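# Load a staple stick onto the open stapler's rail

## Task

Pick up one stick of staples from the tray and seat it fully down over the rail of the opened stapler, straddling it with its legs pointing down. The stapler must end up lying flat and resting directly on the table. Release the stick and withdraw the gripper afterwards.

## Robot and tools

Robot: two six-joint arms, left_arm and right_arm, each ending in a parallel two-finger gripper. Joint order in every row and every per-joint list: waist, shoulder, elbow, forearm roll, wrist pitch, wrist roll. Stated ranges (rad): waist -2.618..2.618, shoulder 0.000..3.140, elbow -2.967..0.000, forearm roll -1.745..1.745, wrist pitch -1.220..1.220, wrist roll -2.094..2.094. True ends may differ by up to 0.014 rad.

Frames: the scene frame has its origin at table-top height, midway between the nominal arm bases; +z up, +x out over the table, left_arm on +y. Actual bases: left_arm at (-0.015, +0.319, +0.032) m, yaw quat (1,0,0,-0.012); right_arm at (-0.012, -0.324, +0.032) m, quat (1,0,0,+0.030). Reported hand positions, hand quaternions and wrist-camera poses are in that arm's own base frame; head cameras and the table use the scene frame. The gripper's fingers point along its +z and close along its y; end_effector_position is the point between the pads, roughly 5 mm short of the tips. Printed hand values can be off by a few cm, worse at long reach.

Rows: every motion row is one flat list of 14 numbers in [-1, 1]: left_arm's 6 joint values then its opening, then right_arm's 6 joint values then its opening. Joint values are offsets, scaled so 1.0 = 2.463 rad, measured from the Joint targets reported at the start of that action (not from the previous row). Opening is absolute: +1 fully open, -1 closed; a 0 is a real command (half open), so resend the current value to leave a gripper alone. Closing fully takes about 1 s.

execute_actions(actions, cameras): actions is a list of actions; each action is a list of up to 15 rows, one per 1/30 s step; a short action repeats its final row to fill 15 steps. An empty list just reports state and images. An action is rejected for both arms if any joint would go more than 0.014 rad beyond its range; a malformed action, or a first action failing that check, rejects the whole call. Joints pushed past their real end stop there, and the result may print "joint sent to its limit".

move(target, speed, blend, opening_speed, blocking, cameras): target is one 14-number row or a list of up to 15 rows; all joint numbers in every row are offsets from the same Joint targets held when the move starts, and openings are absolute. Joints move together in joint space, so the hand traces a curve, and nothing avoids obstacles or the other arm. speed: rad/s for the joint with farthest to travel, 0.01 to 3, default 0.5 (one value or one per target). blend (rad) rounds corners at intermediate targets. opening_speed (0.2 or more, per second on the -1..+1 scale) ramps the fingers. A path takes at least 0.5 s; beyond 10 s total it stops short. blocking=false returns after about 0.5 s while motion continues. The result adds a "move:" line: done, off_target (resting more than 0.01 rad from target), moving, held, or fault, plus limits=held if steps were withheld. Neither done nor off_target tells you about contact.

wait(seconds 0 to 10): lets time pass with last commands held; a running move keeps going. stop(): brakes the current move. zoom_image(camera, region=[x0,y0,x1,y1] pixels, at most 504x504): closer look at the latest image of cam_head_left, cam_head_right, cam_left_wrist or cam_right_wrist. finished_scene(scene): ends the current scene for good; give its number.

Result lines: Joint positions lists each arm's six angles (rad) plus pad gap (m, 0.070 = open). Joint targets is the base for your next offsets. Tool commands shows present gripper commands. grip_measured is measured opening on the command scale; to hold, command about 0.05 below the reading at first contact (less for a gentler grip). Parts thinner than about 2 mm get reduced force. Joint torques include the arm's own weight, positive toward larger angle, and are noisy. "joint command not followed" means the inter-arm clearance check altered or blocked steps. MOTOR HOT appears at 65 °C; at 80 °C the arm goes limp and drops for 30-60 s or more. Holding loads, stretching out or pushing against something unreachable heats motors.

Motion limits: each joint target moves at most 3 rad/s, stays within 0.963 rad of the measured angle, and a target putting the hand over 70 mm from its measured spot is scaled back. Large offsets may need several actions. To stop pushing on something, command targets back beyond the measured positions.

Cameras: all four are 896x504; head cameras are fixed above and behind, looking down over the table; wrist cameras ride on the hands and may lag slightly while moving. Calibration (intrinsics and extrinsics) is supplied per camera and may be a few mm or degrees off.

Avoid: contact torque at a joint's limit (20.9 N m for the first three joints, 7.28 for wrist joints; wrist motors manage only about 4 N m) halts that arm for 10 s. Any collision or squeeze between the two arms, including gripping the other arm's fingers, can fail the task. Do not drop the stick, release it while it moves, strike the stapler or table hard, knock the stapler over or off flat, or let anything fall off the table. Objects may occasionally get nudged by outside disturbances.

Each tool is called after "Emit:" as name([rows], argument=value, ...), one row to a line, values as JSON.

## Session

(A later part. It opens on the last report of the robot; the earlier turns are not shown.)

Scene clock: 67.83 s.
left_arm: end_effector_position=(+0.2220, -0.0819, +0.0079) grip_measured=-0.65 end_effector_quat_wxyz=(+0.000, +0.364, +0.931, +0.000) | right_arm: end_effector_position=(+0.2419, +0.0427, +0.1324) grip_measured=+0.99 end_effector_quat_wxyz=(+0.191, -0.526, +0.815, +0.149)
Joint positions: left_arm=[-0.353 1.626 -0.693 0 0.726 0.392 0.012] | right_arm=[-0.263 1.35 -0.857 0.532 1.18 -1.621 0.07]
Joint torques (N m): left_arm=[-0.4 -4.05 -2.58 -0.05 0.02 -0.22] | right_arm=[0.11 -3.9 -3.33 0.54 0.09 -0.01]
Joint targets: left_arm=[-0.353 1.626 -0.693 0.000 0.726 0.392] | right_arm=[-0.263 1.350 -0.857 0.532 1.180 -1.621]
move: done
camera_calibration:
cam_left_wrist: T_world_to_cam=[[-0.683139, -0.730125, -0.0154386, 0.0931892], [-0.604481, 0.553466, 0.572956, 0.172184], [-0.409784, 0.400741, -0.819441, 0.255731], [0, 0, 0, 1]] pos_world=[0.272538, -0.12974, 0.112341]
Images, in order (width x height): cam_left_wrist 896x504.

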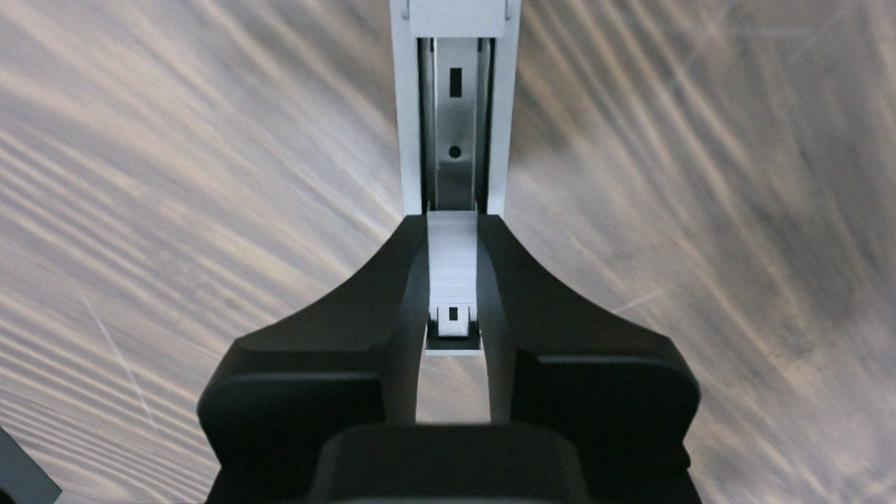

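Emit:
move(target=[-0.0005,0.0045,0.0032,0,-0.0078,0.0048,-0.8,0,0,0,0,0,0,1], speed=0.04, cameras=["cam_left_wrist"])

Emit:
zoom_image(camera="cam_left_wrist", region=[380, 170, 530, 360])

Scene clock: 70.37 s.
left_arm: end_effector_position=(+0.2219, -0.0820, +0.0039) grip_measured=-0.65 end_effector_quat_wxyz=(+0.000, +0.370, +0.929, +0.000) | right_arm: end_effector_position=(+0.2419, +0.0427, +0.1324) grip_measured=+0.99 end_effector_quat_wxyz=(+0.191, -0.526, +0.815, +0.149)
Joint positions: left_arm=[-0.354 1.637 -0.685 0 0.706 0.403 0.012] | right_arm=[-0.263 1.35 -0.857 0.532 1.18 -1.621 0.07]
Joint torques (N m): left_arm=[-0.43 -3.89 -2.39 -0.02 -0.02 0.16] | right_arm=[-0.01 -4.06 -3.51 0.58 0.11 -0.05]
Joint targets: left_arm=[-0.355 1.637 -0.685 0.000 0.707 0.403] | right_arm=[-0.263 1.350 -0.857 0.532 1.180 -1.621]
move: done
camera_calibration:
cam_left_wrist: T_world_to_cam=[[-0.692046, -0.721684, -0.0156561, 0.0956141], [-0.59796, 0.560983, 0.572487, 0.173577], [-0.404372, 0.405549, -0.819764, 0.251676], [0, 0, 0, 1]] pos_world=[0.271732, -0.130438, 0.108441]
Images, in order (width x height): cam_left_wrist 896x504.

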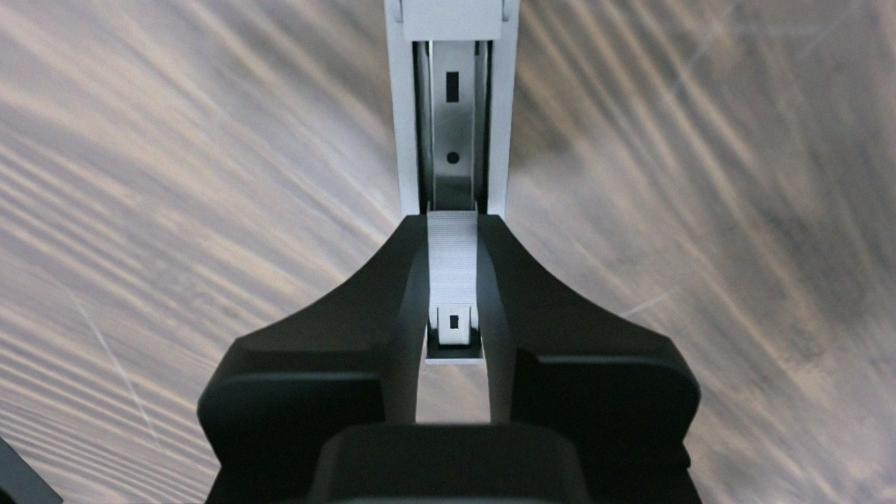

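Scaled by 2.653 from the camera's 896x504 image, which has a finer 1280x720 frame.

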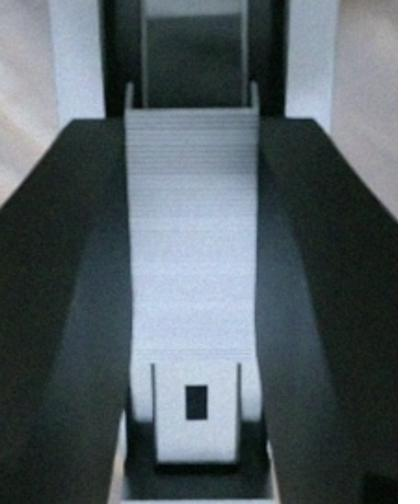

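Emit:
move(target=[-0.0005,0.0045,0.0032,0,-0.0078,-0.0005,-0.8,0,0,0,0,0,0,1], speed=0.04, cameras=["cam_left_wrist"])

Emit:
zoom_image(camera="cam_left_wrist", region=[380, 170, 530, 360])

Scene clock: 74.60 s.
left_arm: end_effector_position=(+0.2214, -0.0821, -0.0002) grip_measured=-0.65 end_effector_quat_wxyz=(+0.000, +0.370, +0.929, +0.000) | right_arm: end_effector_position=(+0.2419, +0.0427, +0.1324) grip_measured=+0.99 end_effector_quat_wxyz=(+0.191, -0.526, +0.815, +0.149)
Joint positions: left_arm=[-0.355 1.648 -0.677 0 0.687 0.402 0.012] | right_arm=[-0.263 1.35 -0.857 0.532 1.18 -1.621 0.07]
Joint torques (N m): left_arm=[-0.43 -4.02 -2.4 0.01 -0.02 -0.22] | right_arm=[-0.03 -3.97 -3.34 0.56 0.09 -0.02]
Joint targets: left_arm=[-0.356 1.648 -0.677 0.000 0.687 0.402] | right_arm=[-0.263 1.350 -0.857 0.532 1.180 -1.621]
move: done
camera_calibration:
cam_left_wrist: T_world_to_cam=[[-0.692064, -0.721668, -0.0155623, 0.0951983], [-0.597815, 0.560942, 0.57268, 0.175677], [-0.404555, 0.405634, -0.819631, 0.248241], [0, 0, 0, 1]] pos_world=[0.271333, -0.130538, 0.104341]
Images, in order (width x height): cam_left_wrist 896x504.

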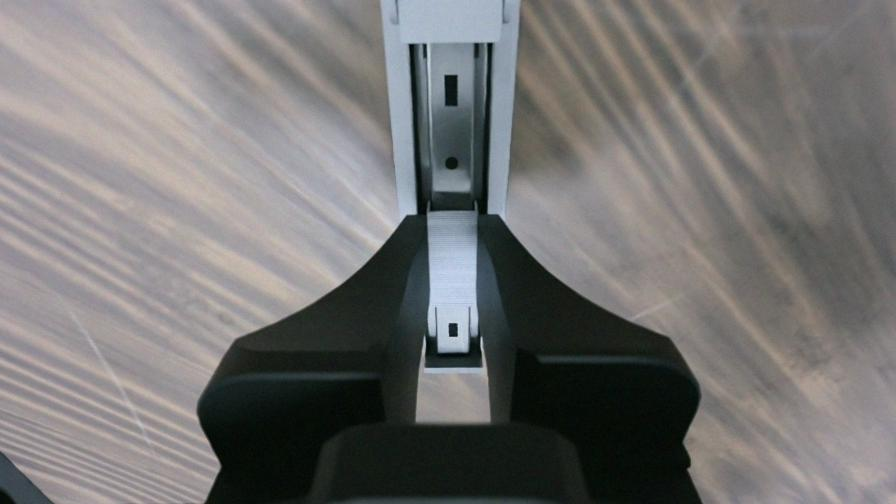

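Scaled by 2.653 from the camera's 896x504 image, which has a finer 1280x720 frame.

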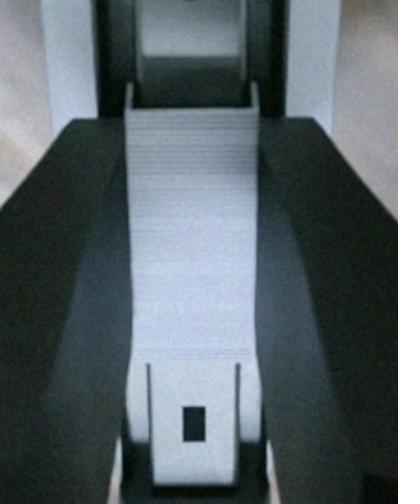

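Emit:
move(target=[0,0.0045,0.0032,0,-0.0078,0,-0.8,0,0,0,0,0,0,1], speed=0.04, cameras=["cam_left_wrist"])

Emit:
zoom_image(camera="cam_left_wrist", region=[380, 170, 530, 360])

Scene clock: 76.30 s.
left_arm: end_effector_position=(+0.2217, -0.0822, -0.0017) grip_measured=-0.65 end_effector_quat_wxyz=(+0.002, +0.370, +0.929, +0.000) | right_arm: end_effector_position=(+0.2419, +0.0427, +0.1324) grip_measured=+0.99 end_effector_quat_wxyz=(+0.191, -0.526, +0.815, +0.149)
Joint positions: left_arm=[-0.355 1.65 -0.671 0 0.674 0.402 0.012] | right_arm=[-0.263 1.35 -0.857 0.532 1.18 -1.621 0.07]
Joint torques (N m): left_arm=[-0.35 5.21 0.36 0.01 -2.66 -0.14] | right_arm=[-0.23 -4.07 -3.31 0.58 0.09 0.01]
Joint targets: left_arm=[-0.356 1.659 -0.669 0.000 0.668 0.402] | right_arm=[-0.263 1.350 -0.857 0.532 1.180 -1.621]
move: done
camera_calibration:
cam_left_wrist: T_world_to_cam=[[-0.691993, -0.721692, -0.017509, 0.095284], [-0.600429, 0.561916, 0.568977, 0.177451], [-0.400787, 0.404241, -0.822167, 0.246104], [0, 0, 0, 1]] pos_world=[0.271118, -0.130432, 0.103041]
Images, in order (width x height): cam_left_wrist 896x504.

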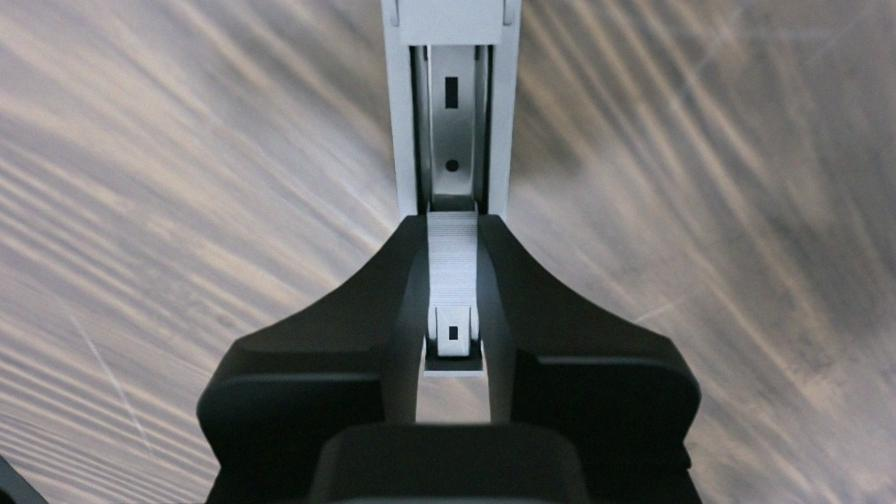

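Scaled by 2.653 from the camera's 896x504 image, which has a finer 1280x720 frame.

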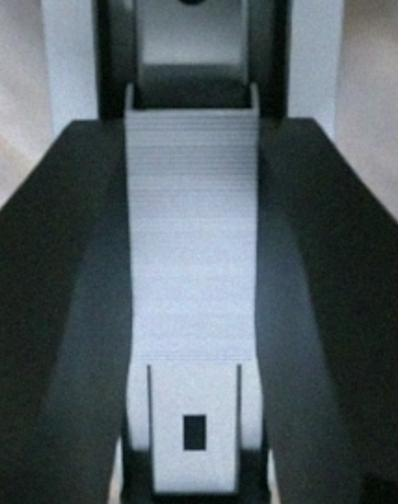

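Emit:
move([
  [0,-0.0034,-0.0024,0,0.0059,0,-0.8,0,0,0,0,0,0,1],
  [0,-0.0034,-0.0024,0,0.0059,0,-0.5,0,0,0,0,0,0,1],
], speed=0.04, opening_speed=0.2, cameras=["cam_left_wrist"])

Emit:
zoom_image(camera="cam_left_wrist", region=[380, 170, 530, 360])

Scene clock: 81.10 s.
left_arm: end_effector_position=(+0.2217, -0.0822, -0.0014) grip_measured=-0.50 end_effector_quat_wxyz=(+0.000, +0.370, +0.929, +0.000) | right_arm: end_effector_position=(+0.2419, +0.0427, +0.1324) grip_measured=+0.99 end_effector_quat_wxyz=(+0.191, -0.526, +0.815, +0.149)
Joint positions: left_arm=[-0.355 1.652 -0.675 0 0.681 0.402 0.017] | right_arm=[-0.263 1.35 -0.857 0.532 1.18 -1.621 0.07]
Joint torques (N m): left_arm=[0.27 -1.27 0.39 0.17 0.22 0.11] | right_arm=[-0.01 -4.06 -3.36 0.54 0.08 -0.03]
Joint targets: left_arm=[-0.356 1.651 -0.675 0.000 0.683 0.402] | right_arm=[-0.263 1.350 -0.857 0.532 1.180 -1.621]
move: done
camera_calibration:
cam_left_wrist: T_world_to_cam=[[-0.692039, -0.721685, -0.0159017, 0.0952692], [-0.598249, 0.561067, 0.572103, 0.176789], [-0.403956, 0.405431, -0.820028, 0.247147], [0, 0, 0, 1]] pos_world=[0.27153, -0.130637, 0.103041]
Images, in order (width x height): cam_left_wrist 896x504.

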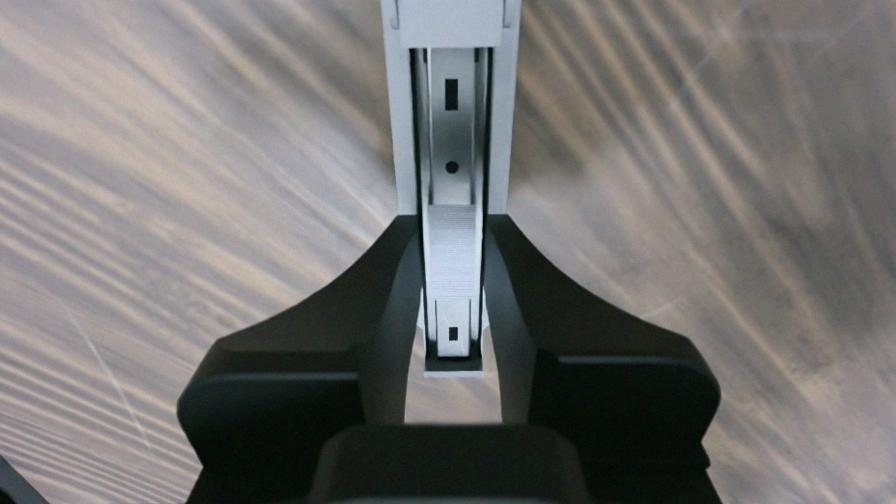

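Scaled by 2.653 from the camera's 896x504 image, which has a finer 1280x720 frame.

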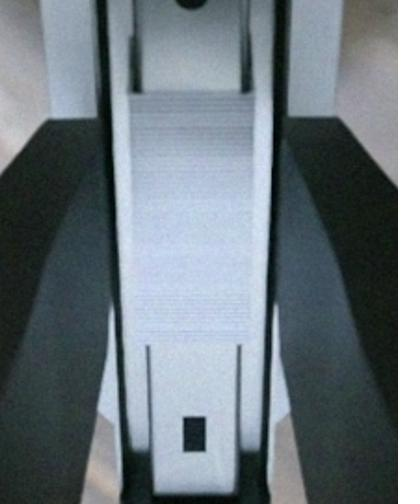

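Emit:
move([
  [0,0,0,0,0,0,-0.35,0,0,0,0,0,0,1],
  [0,-0.0282,-0.0199,0,0.0478,0,-0.35,0,0,0,0,0,0,1],
], speed=0.12, opening_speed=0.3, cameras=["cam_left_wrist"])

Emit:
zoom_image(camera="cam_left_wrist", region=[350, 50, 550, 300])

Scene clock: 85.00 s.
left_arm: end_effector_position=(+0.2221, -0.0823, +0.0246) grip_measured=-0.35 end_effector_quat_wxyz=(+0.000, +0.370, +0.929, +0.000) | right_arm: end_effector_position=(+0.2419, +0.0427, +0.1324) grip_measured=+0.99 end_effector_quat_wxyz=(+0.191, -0.526, +0.815, +0.149)
Joint positions: left_arm=[-0.355 1.581 -0.724 0 0.801 0.402 0.023] | right_arm=[-0.263 1.35 -0.857 0.532 1.18 -1.621 0.07]
Joint torques (N m): left_arm=[-0.44 -4.09 -3.23 0.01 -0.06 -0.21] | right_arm=[-0.01 -3.95 -3.18 0.58 0.09 -0.05]
Joint targets: left_arm=[-0.356 1.581 -0.724 0.000 0.801 0.402] | right_arm=[-0.263 1.350 -0.857 0.532 1.180 -1.621]
move: done
camera_calibration:
cam_left_wrist: T_world_to_cam=[[-0.692055, -0.721671, -0.0158054, 0.0958831], [-0.598152, 0.561073, 0.572199, 0.162114], [-0.404072, 0.405448, -0.819962, 0.268778], [0, 0, 0, 1]] pos_world=[0.271931, -0.130737, 0.129141]
Images, in order (width x height): cam_left_wrist 896x504.

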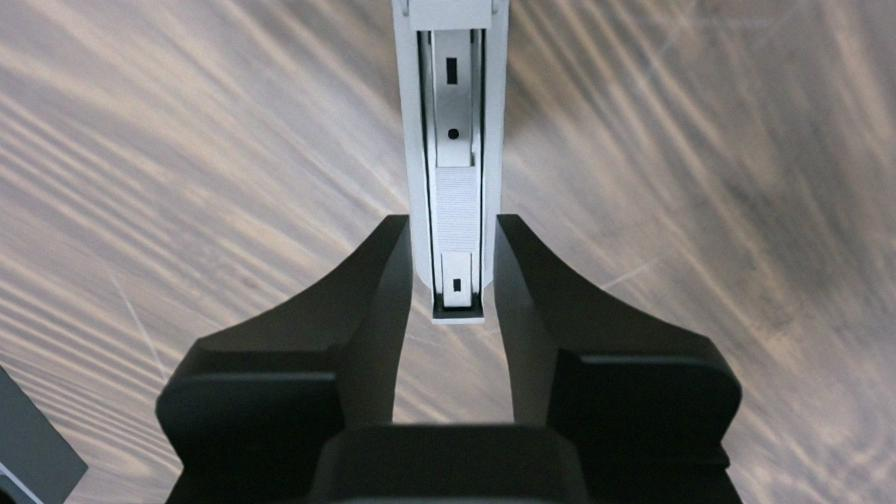

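Scaled by 2.016 from the camera's 896x504 image, which has a finer 1280x720 frame.

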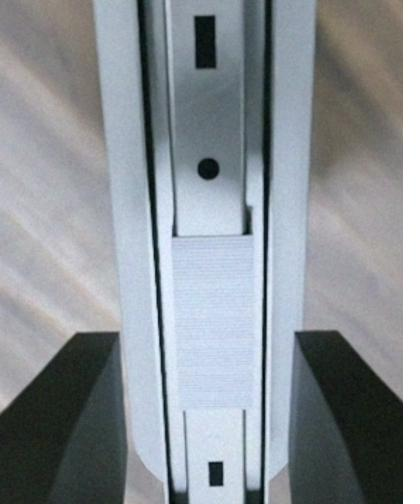

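Emit:
move([
  [0,0,0,0,0,0,-1,0,0,0,0,0,0,1],
  [0.0043,0.0088,0.0199,0,-0.0287,0.0043,-1,0,0,0,0,0,0,1],
  [0.0043,0.0167,0.0255,0,-0.0423,0.0043,-1,0,0,0,0,0,0,1],
], speed=[0.1,0.1,0.03], opening_speed=1, cameras=["cam_left_wrist"])

Emit:
zoom_image(camera="cam_left_wrist", region=[350, 100, 550, 350])

Scene clock: 91.03 s.
left_arm: end_effector_position=(+0.2172, -0.0783, +0.0030) grip_measured=-1.00 end_effector_quat_wxyz=(+0.000, +0.370, +0.929, +0.000) | right_arm: end_effector_position=(+0.2419, +0.0427, +0.1324) grip_measured=+0.99 end_effector_quat_wxyz=(+0.191, -0.526, +0.815, +0.149)
Joint positions: left_arm=[-0.346 1.623 -0.662 0 0.697 0.413 0] | right_arm=[-0.263 1.35 -0.857 0.532 1.18 -1.621 0.07]
Joint torques (N m): left_arm=[0.39 -3.86 -2.39 -0.05 -0.02 0.1] | right_arm=[0 -4.15 -3.26 0.53 0.06 -0.02]
Joint targets: left_arm=[-0.345 1.623 -0.661 0.000 0.696 0.413] | right_arm=[-0.263 1.350 -0.857 0.532 1.180 -1.621]
move: done
camera_calibration:
cam_left_wrist: T_world_to_cam=[[-0.692922, -0.720842, -0.0156884, 0.0953616], [-0.597291, 0.561697, 0.572486, 0.169117], [-0.40386, 0.406059, -0.819764, 0.247465], [0, 0, 0, 1]] pos_world=[0.267031, -0.126737, 0.107541]
Images, in order (width x height): cam_left_wrist 896x504.

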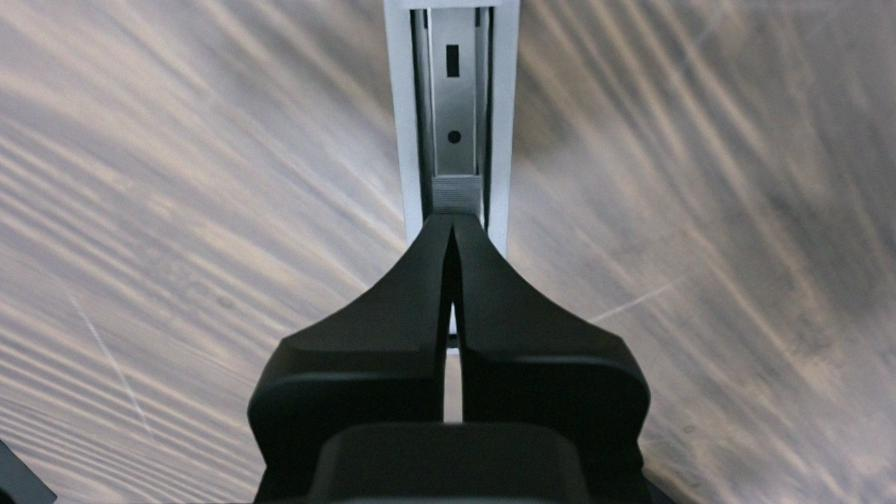

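Scaled by 2.016 from the camera's 896x504 image, which has a finer 1280x720 frame.

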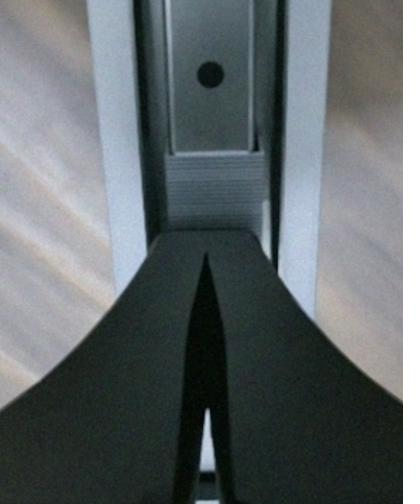

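Emit:
move([
  [-0.0014,0,0,0,0,-0.0014,-1,0,0,0,0,0,0,1],
  [-0.0014,0.0040,0.0028,0,-0.0068,-0.0014,-1,0,0,0,0,0,0,1],
], speed=0.03, cameras=["cam_left_wrist"])

Scene clock: 93.30 s.
left_arm: end_effector_position=(+0.2182, -0.0792, +0.0007) grip_measured=-1.00 end_effector_quat_wxyz=(+0.003, +0.370, +0.929, +0.000) | right_arm: end_effector_position=(+0.2419, +0.0427, +0.1324) grip_measured=+0.99 end_effector_quat_wxyz=(+0.191, -0.526, +0.815, +0.149)
Joint positions: left_arm=[-0.348 1.629 -0.657 0 0.679 0.41 0] | right_arm=[-0.263 1.35 -0.857 0.532 1.18 -1.621 0.07]
Joint torques (N m): left_arm=[-0.26 -0.74 -0.22 -0.01 -0.22 -0.21] | right_arm=[0.1 -4.16 -3.34 0.56 0.08 -0.03]
Joint targets: left_arm=[-0.349 1.632 -0.655 0.000 0.680 0.409] | right_arm=[-0.263 1.350 -0.857 0.532 1.180 -1.621]
move: done
camera_calibration:
cam_left_wrist: T_world_to_cam=[[-0.692211, -0.721457, -0.0185075, 0.095197], [-0.601414, 0.562479, 0.567379, 0.172507], [-0.39893, 0.403877, -0.823249, 0.245073], [0, 0, 0, 1]] pos_world=[0.267412, -0.12733, 0.105641]
Images, in order (width x height): cam_left_wrist 896x504.

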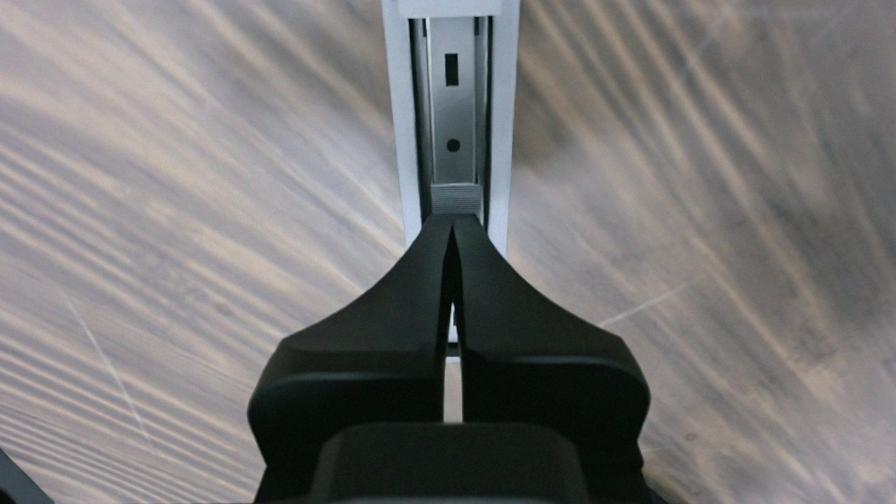

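Emit:
move(target=[0,0.0022,0.0016,0,-0.0038,0,-1,0,0,0,0,0,0,1], speed=0.03, cameras=["cam_left_wrist"])

Emit:
zoom_image(camera="cam_left_wrist", region=[350, 100, 550, 350])

Scene clock: 95.23 s.
left_arm: end_effector_position=(+0.2189, -0.0794, -0.0003) grip_measured=-1.00 end_effector_quat_wxyz=(+0.006, +0.370, +0.929, +0.000) | right_arm: end_effector_position=(+0.2419, +0.0427, +0.1324) grip_measured=+0.99 end_effector_quat_wxyz=(+0.191, -0.526, +0.815, +0.149)
Joint positions: left_arm=[-0.348 1.631 -0.653 0 0.668 0.41 0] | right_arm=[-0.263 1.35 -0.857 0.532 1.18 -1.621 0.07]
Joint torques (N m): left_arm=[0.09 6.71 6.87 -0.11 -0.02 -0.07] | right_arm=[0.09 -3.89 -3.2 0.57 0.09 -0.04]
Joint targets: left_arm=[-0.349 1.638 -0.651 0.000 0.670 0.409] | right_arm=[-0.263 1.350 -0.857 0.532 1.180 -1.621]
move: done
camera_calibration:
cam_left_wrist: T_world_to_cam=[[-0.692149, -0.721459, -0.020658, 0.0954523], [-0.604295, 0.563619, 0.56317, 0.174426], [-0.394661, 0.402281, -0.826083, 0.24356], [0, 0, 0, 1]] pos_world=[0.267595, -0.127424, 0.104941]
Images, in order (width x height): cam_left_wrist 896x504.

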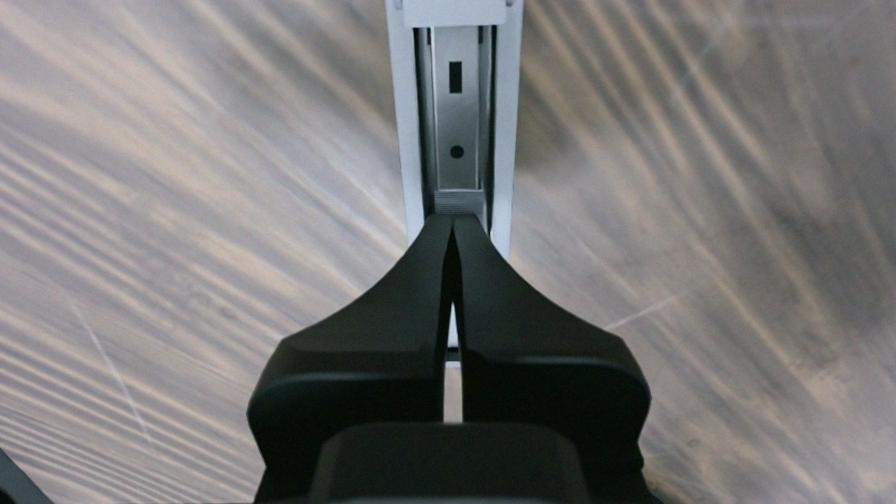

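Scaled by 2.016 from the camera's 896x504 image, which has a finer 1280x720 frame.

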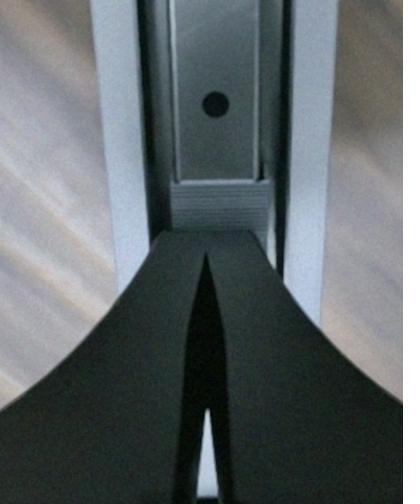

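Emit:
move([
  [0,-0.0463,-0.0540,0,0.1003,0,-1,0,0,0,0,0,0,1],
  [0,-0.0735,-0.0970,0,0.1713,0,-1,0,0,0,0,0,0,1],
], speed=[0.15,0.4], cameras=["cam_left_wrist","cam_head_right"])

Emit:
zoom_image(camera="cam_left_wrist", region=[380, 0, 540, 250])

Scene clock: 99.17 s.
left_arm: end_effector_position=(+0.2246, -0.0815, +0.0906) grip_measured=-1.00 end_effector_quat_wxyz=(+0.001, +0.370, +0.929, +0.000) | right_arm: end_effector_position=(+0.2419, +0.0427, +0.1324) grip_measured=+0.99 end_effector_quat_wxyz=(+0.191, -0.526, +0.815, +0.149)
Joint positions: left_arm=[-0.348 1.455 -0.891 0 1.093 0.41 0] | right_arm=[-0.263 1.35 -0.857 0.532 1.18 -1.621 0.07]
Joint torques (N m): left_arm=[-0.01 -3.32 -3.02 0.09 -0.08 0.2] | right_arm=[-0.04 -3.88 -3.15 0.57 0.09 -0.04]
Joint targets: left_arm=[-0.349 1.457 -0.890 0.000 1.092 0.409] | right_arm=[-0.263 1.350 -0.857 0.532 1.180 -1.621]
move: done
camera_calibration:
cam_left_wrist: T_world_to_cam=[[-0.692296, -0.721429, -0.0163134, 0.0994332], [-0.598539, 0.561446, 0.571428, 0.125525], [-0.403086, 0.405361, -0.82049, 0.323402], [0, 0, 0, 1]] pos_world=[0.274328, -0.129836, 0.195241]
Images, in order (width x height): cam_head_right 896x504, cam_left_wrist 896x504.

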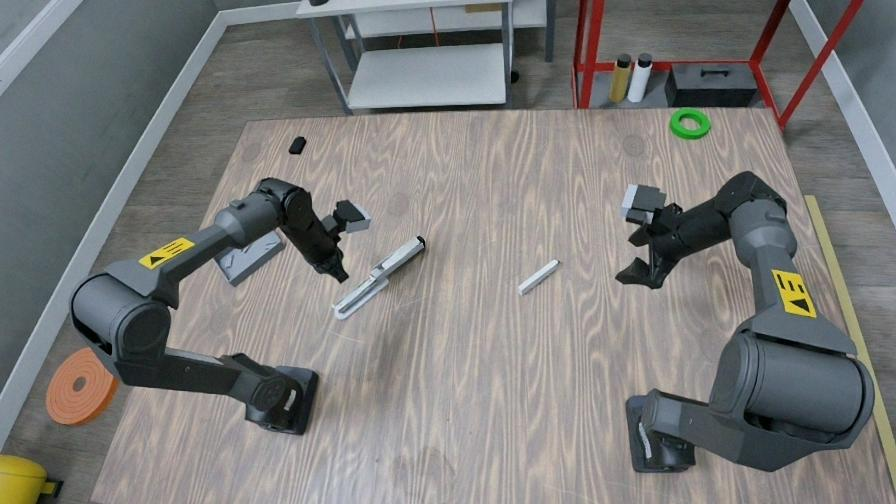

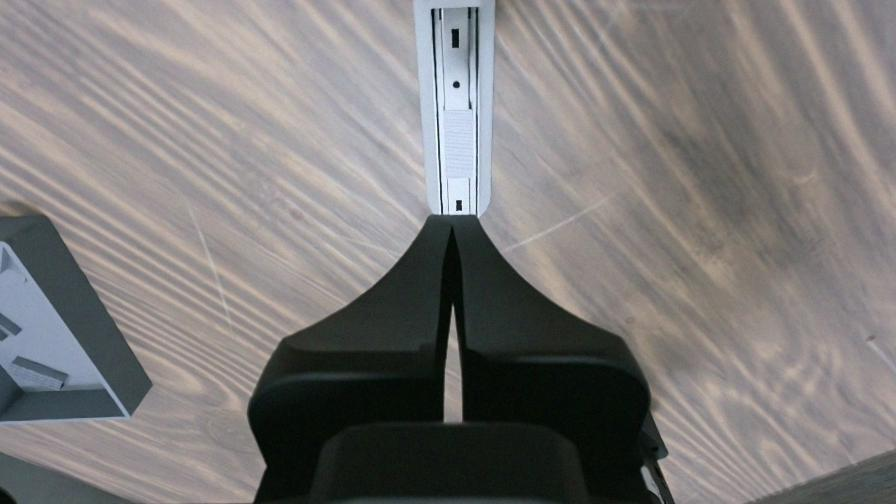

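Scaled by 2.016 from the camera's 896x504 image, which has a finer 1280x720 frame.

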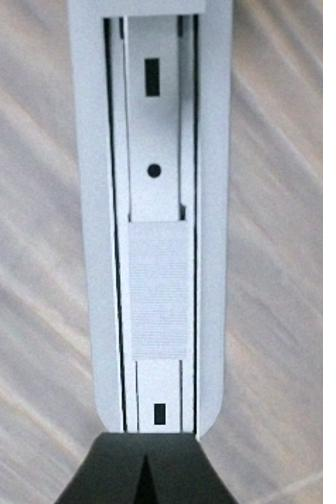

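Seated. Move clear a bit and finish.

Emit:
move(target=[0.15,-0.08,0,0,0,0,-1,0,0,0,0,0,0,1], cameras=["cam_head_left"])

Emit:
zoom_image(camera="cam_head_left", region=[320, 220, 440, 330])

Scene clock: 101.13 s.
left_arm: end_effector_position=(+0.2401, +0.0052, +0.1376) grip_measured=-1.00 end_effector_quat_wxyz=(+0.096, +0.192, +0.976, +0.021) | right_arm: end_effector_position=(+0.2419, +0.0427, +0.1324) grip_measured=+0.99 end_effector_quat_wxyz=(+0.191, -0.526, +0.815, +0.149)
Joint positions: left_arm=[0.021 1.258 -0.89 0 1.093 0.41 0] | right_arm=[-0.263 1.35 -0.857 0.532 1.18 -1.621 0.07]
Joint torques (N m): left_arm=[-0.51 -2.35 -3.93 -0.04 -0.16 0.12] | right_arm=[0.01 -3.97 -3.25 0.53 0.09 -0.03]
Joint targets: left_arm=[0.021 1.260 -0.890 0.000 1.092 0.409] | right_arm=[-0.263 1.350 -0.857 0.532 1.180 -1.621]
move: done
Images, in order (width x height): cam_head_left 896x504.

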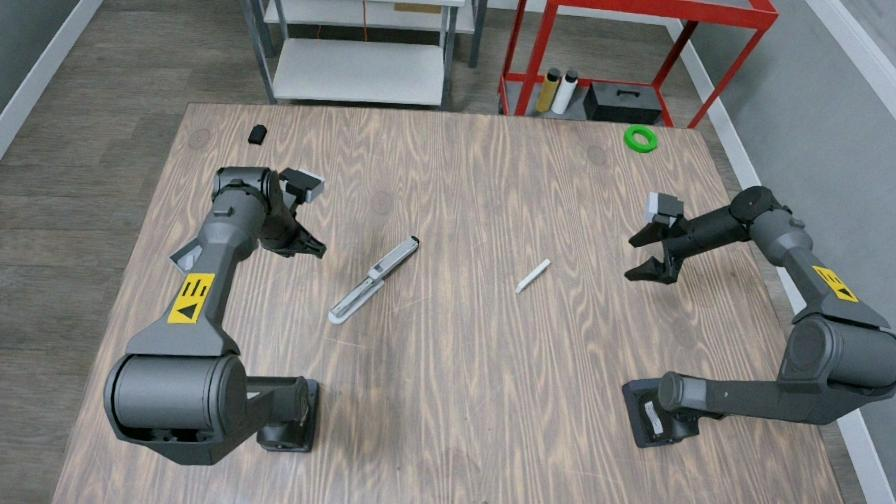

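Scaled by 4.200 from the camera's 896x504 image, which has a finer 1280x720 frame.

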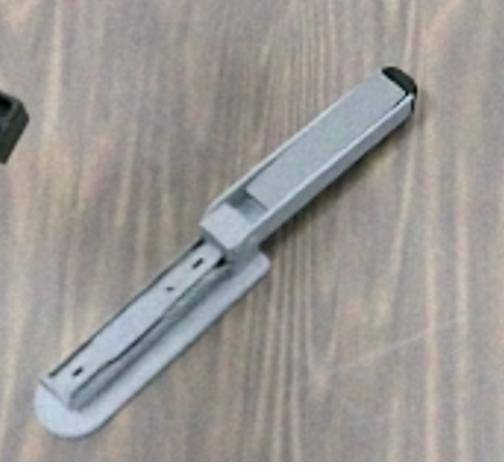

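Emit:
finished_scene(scene=2)

The scene is finished: the task was done.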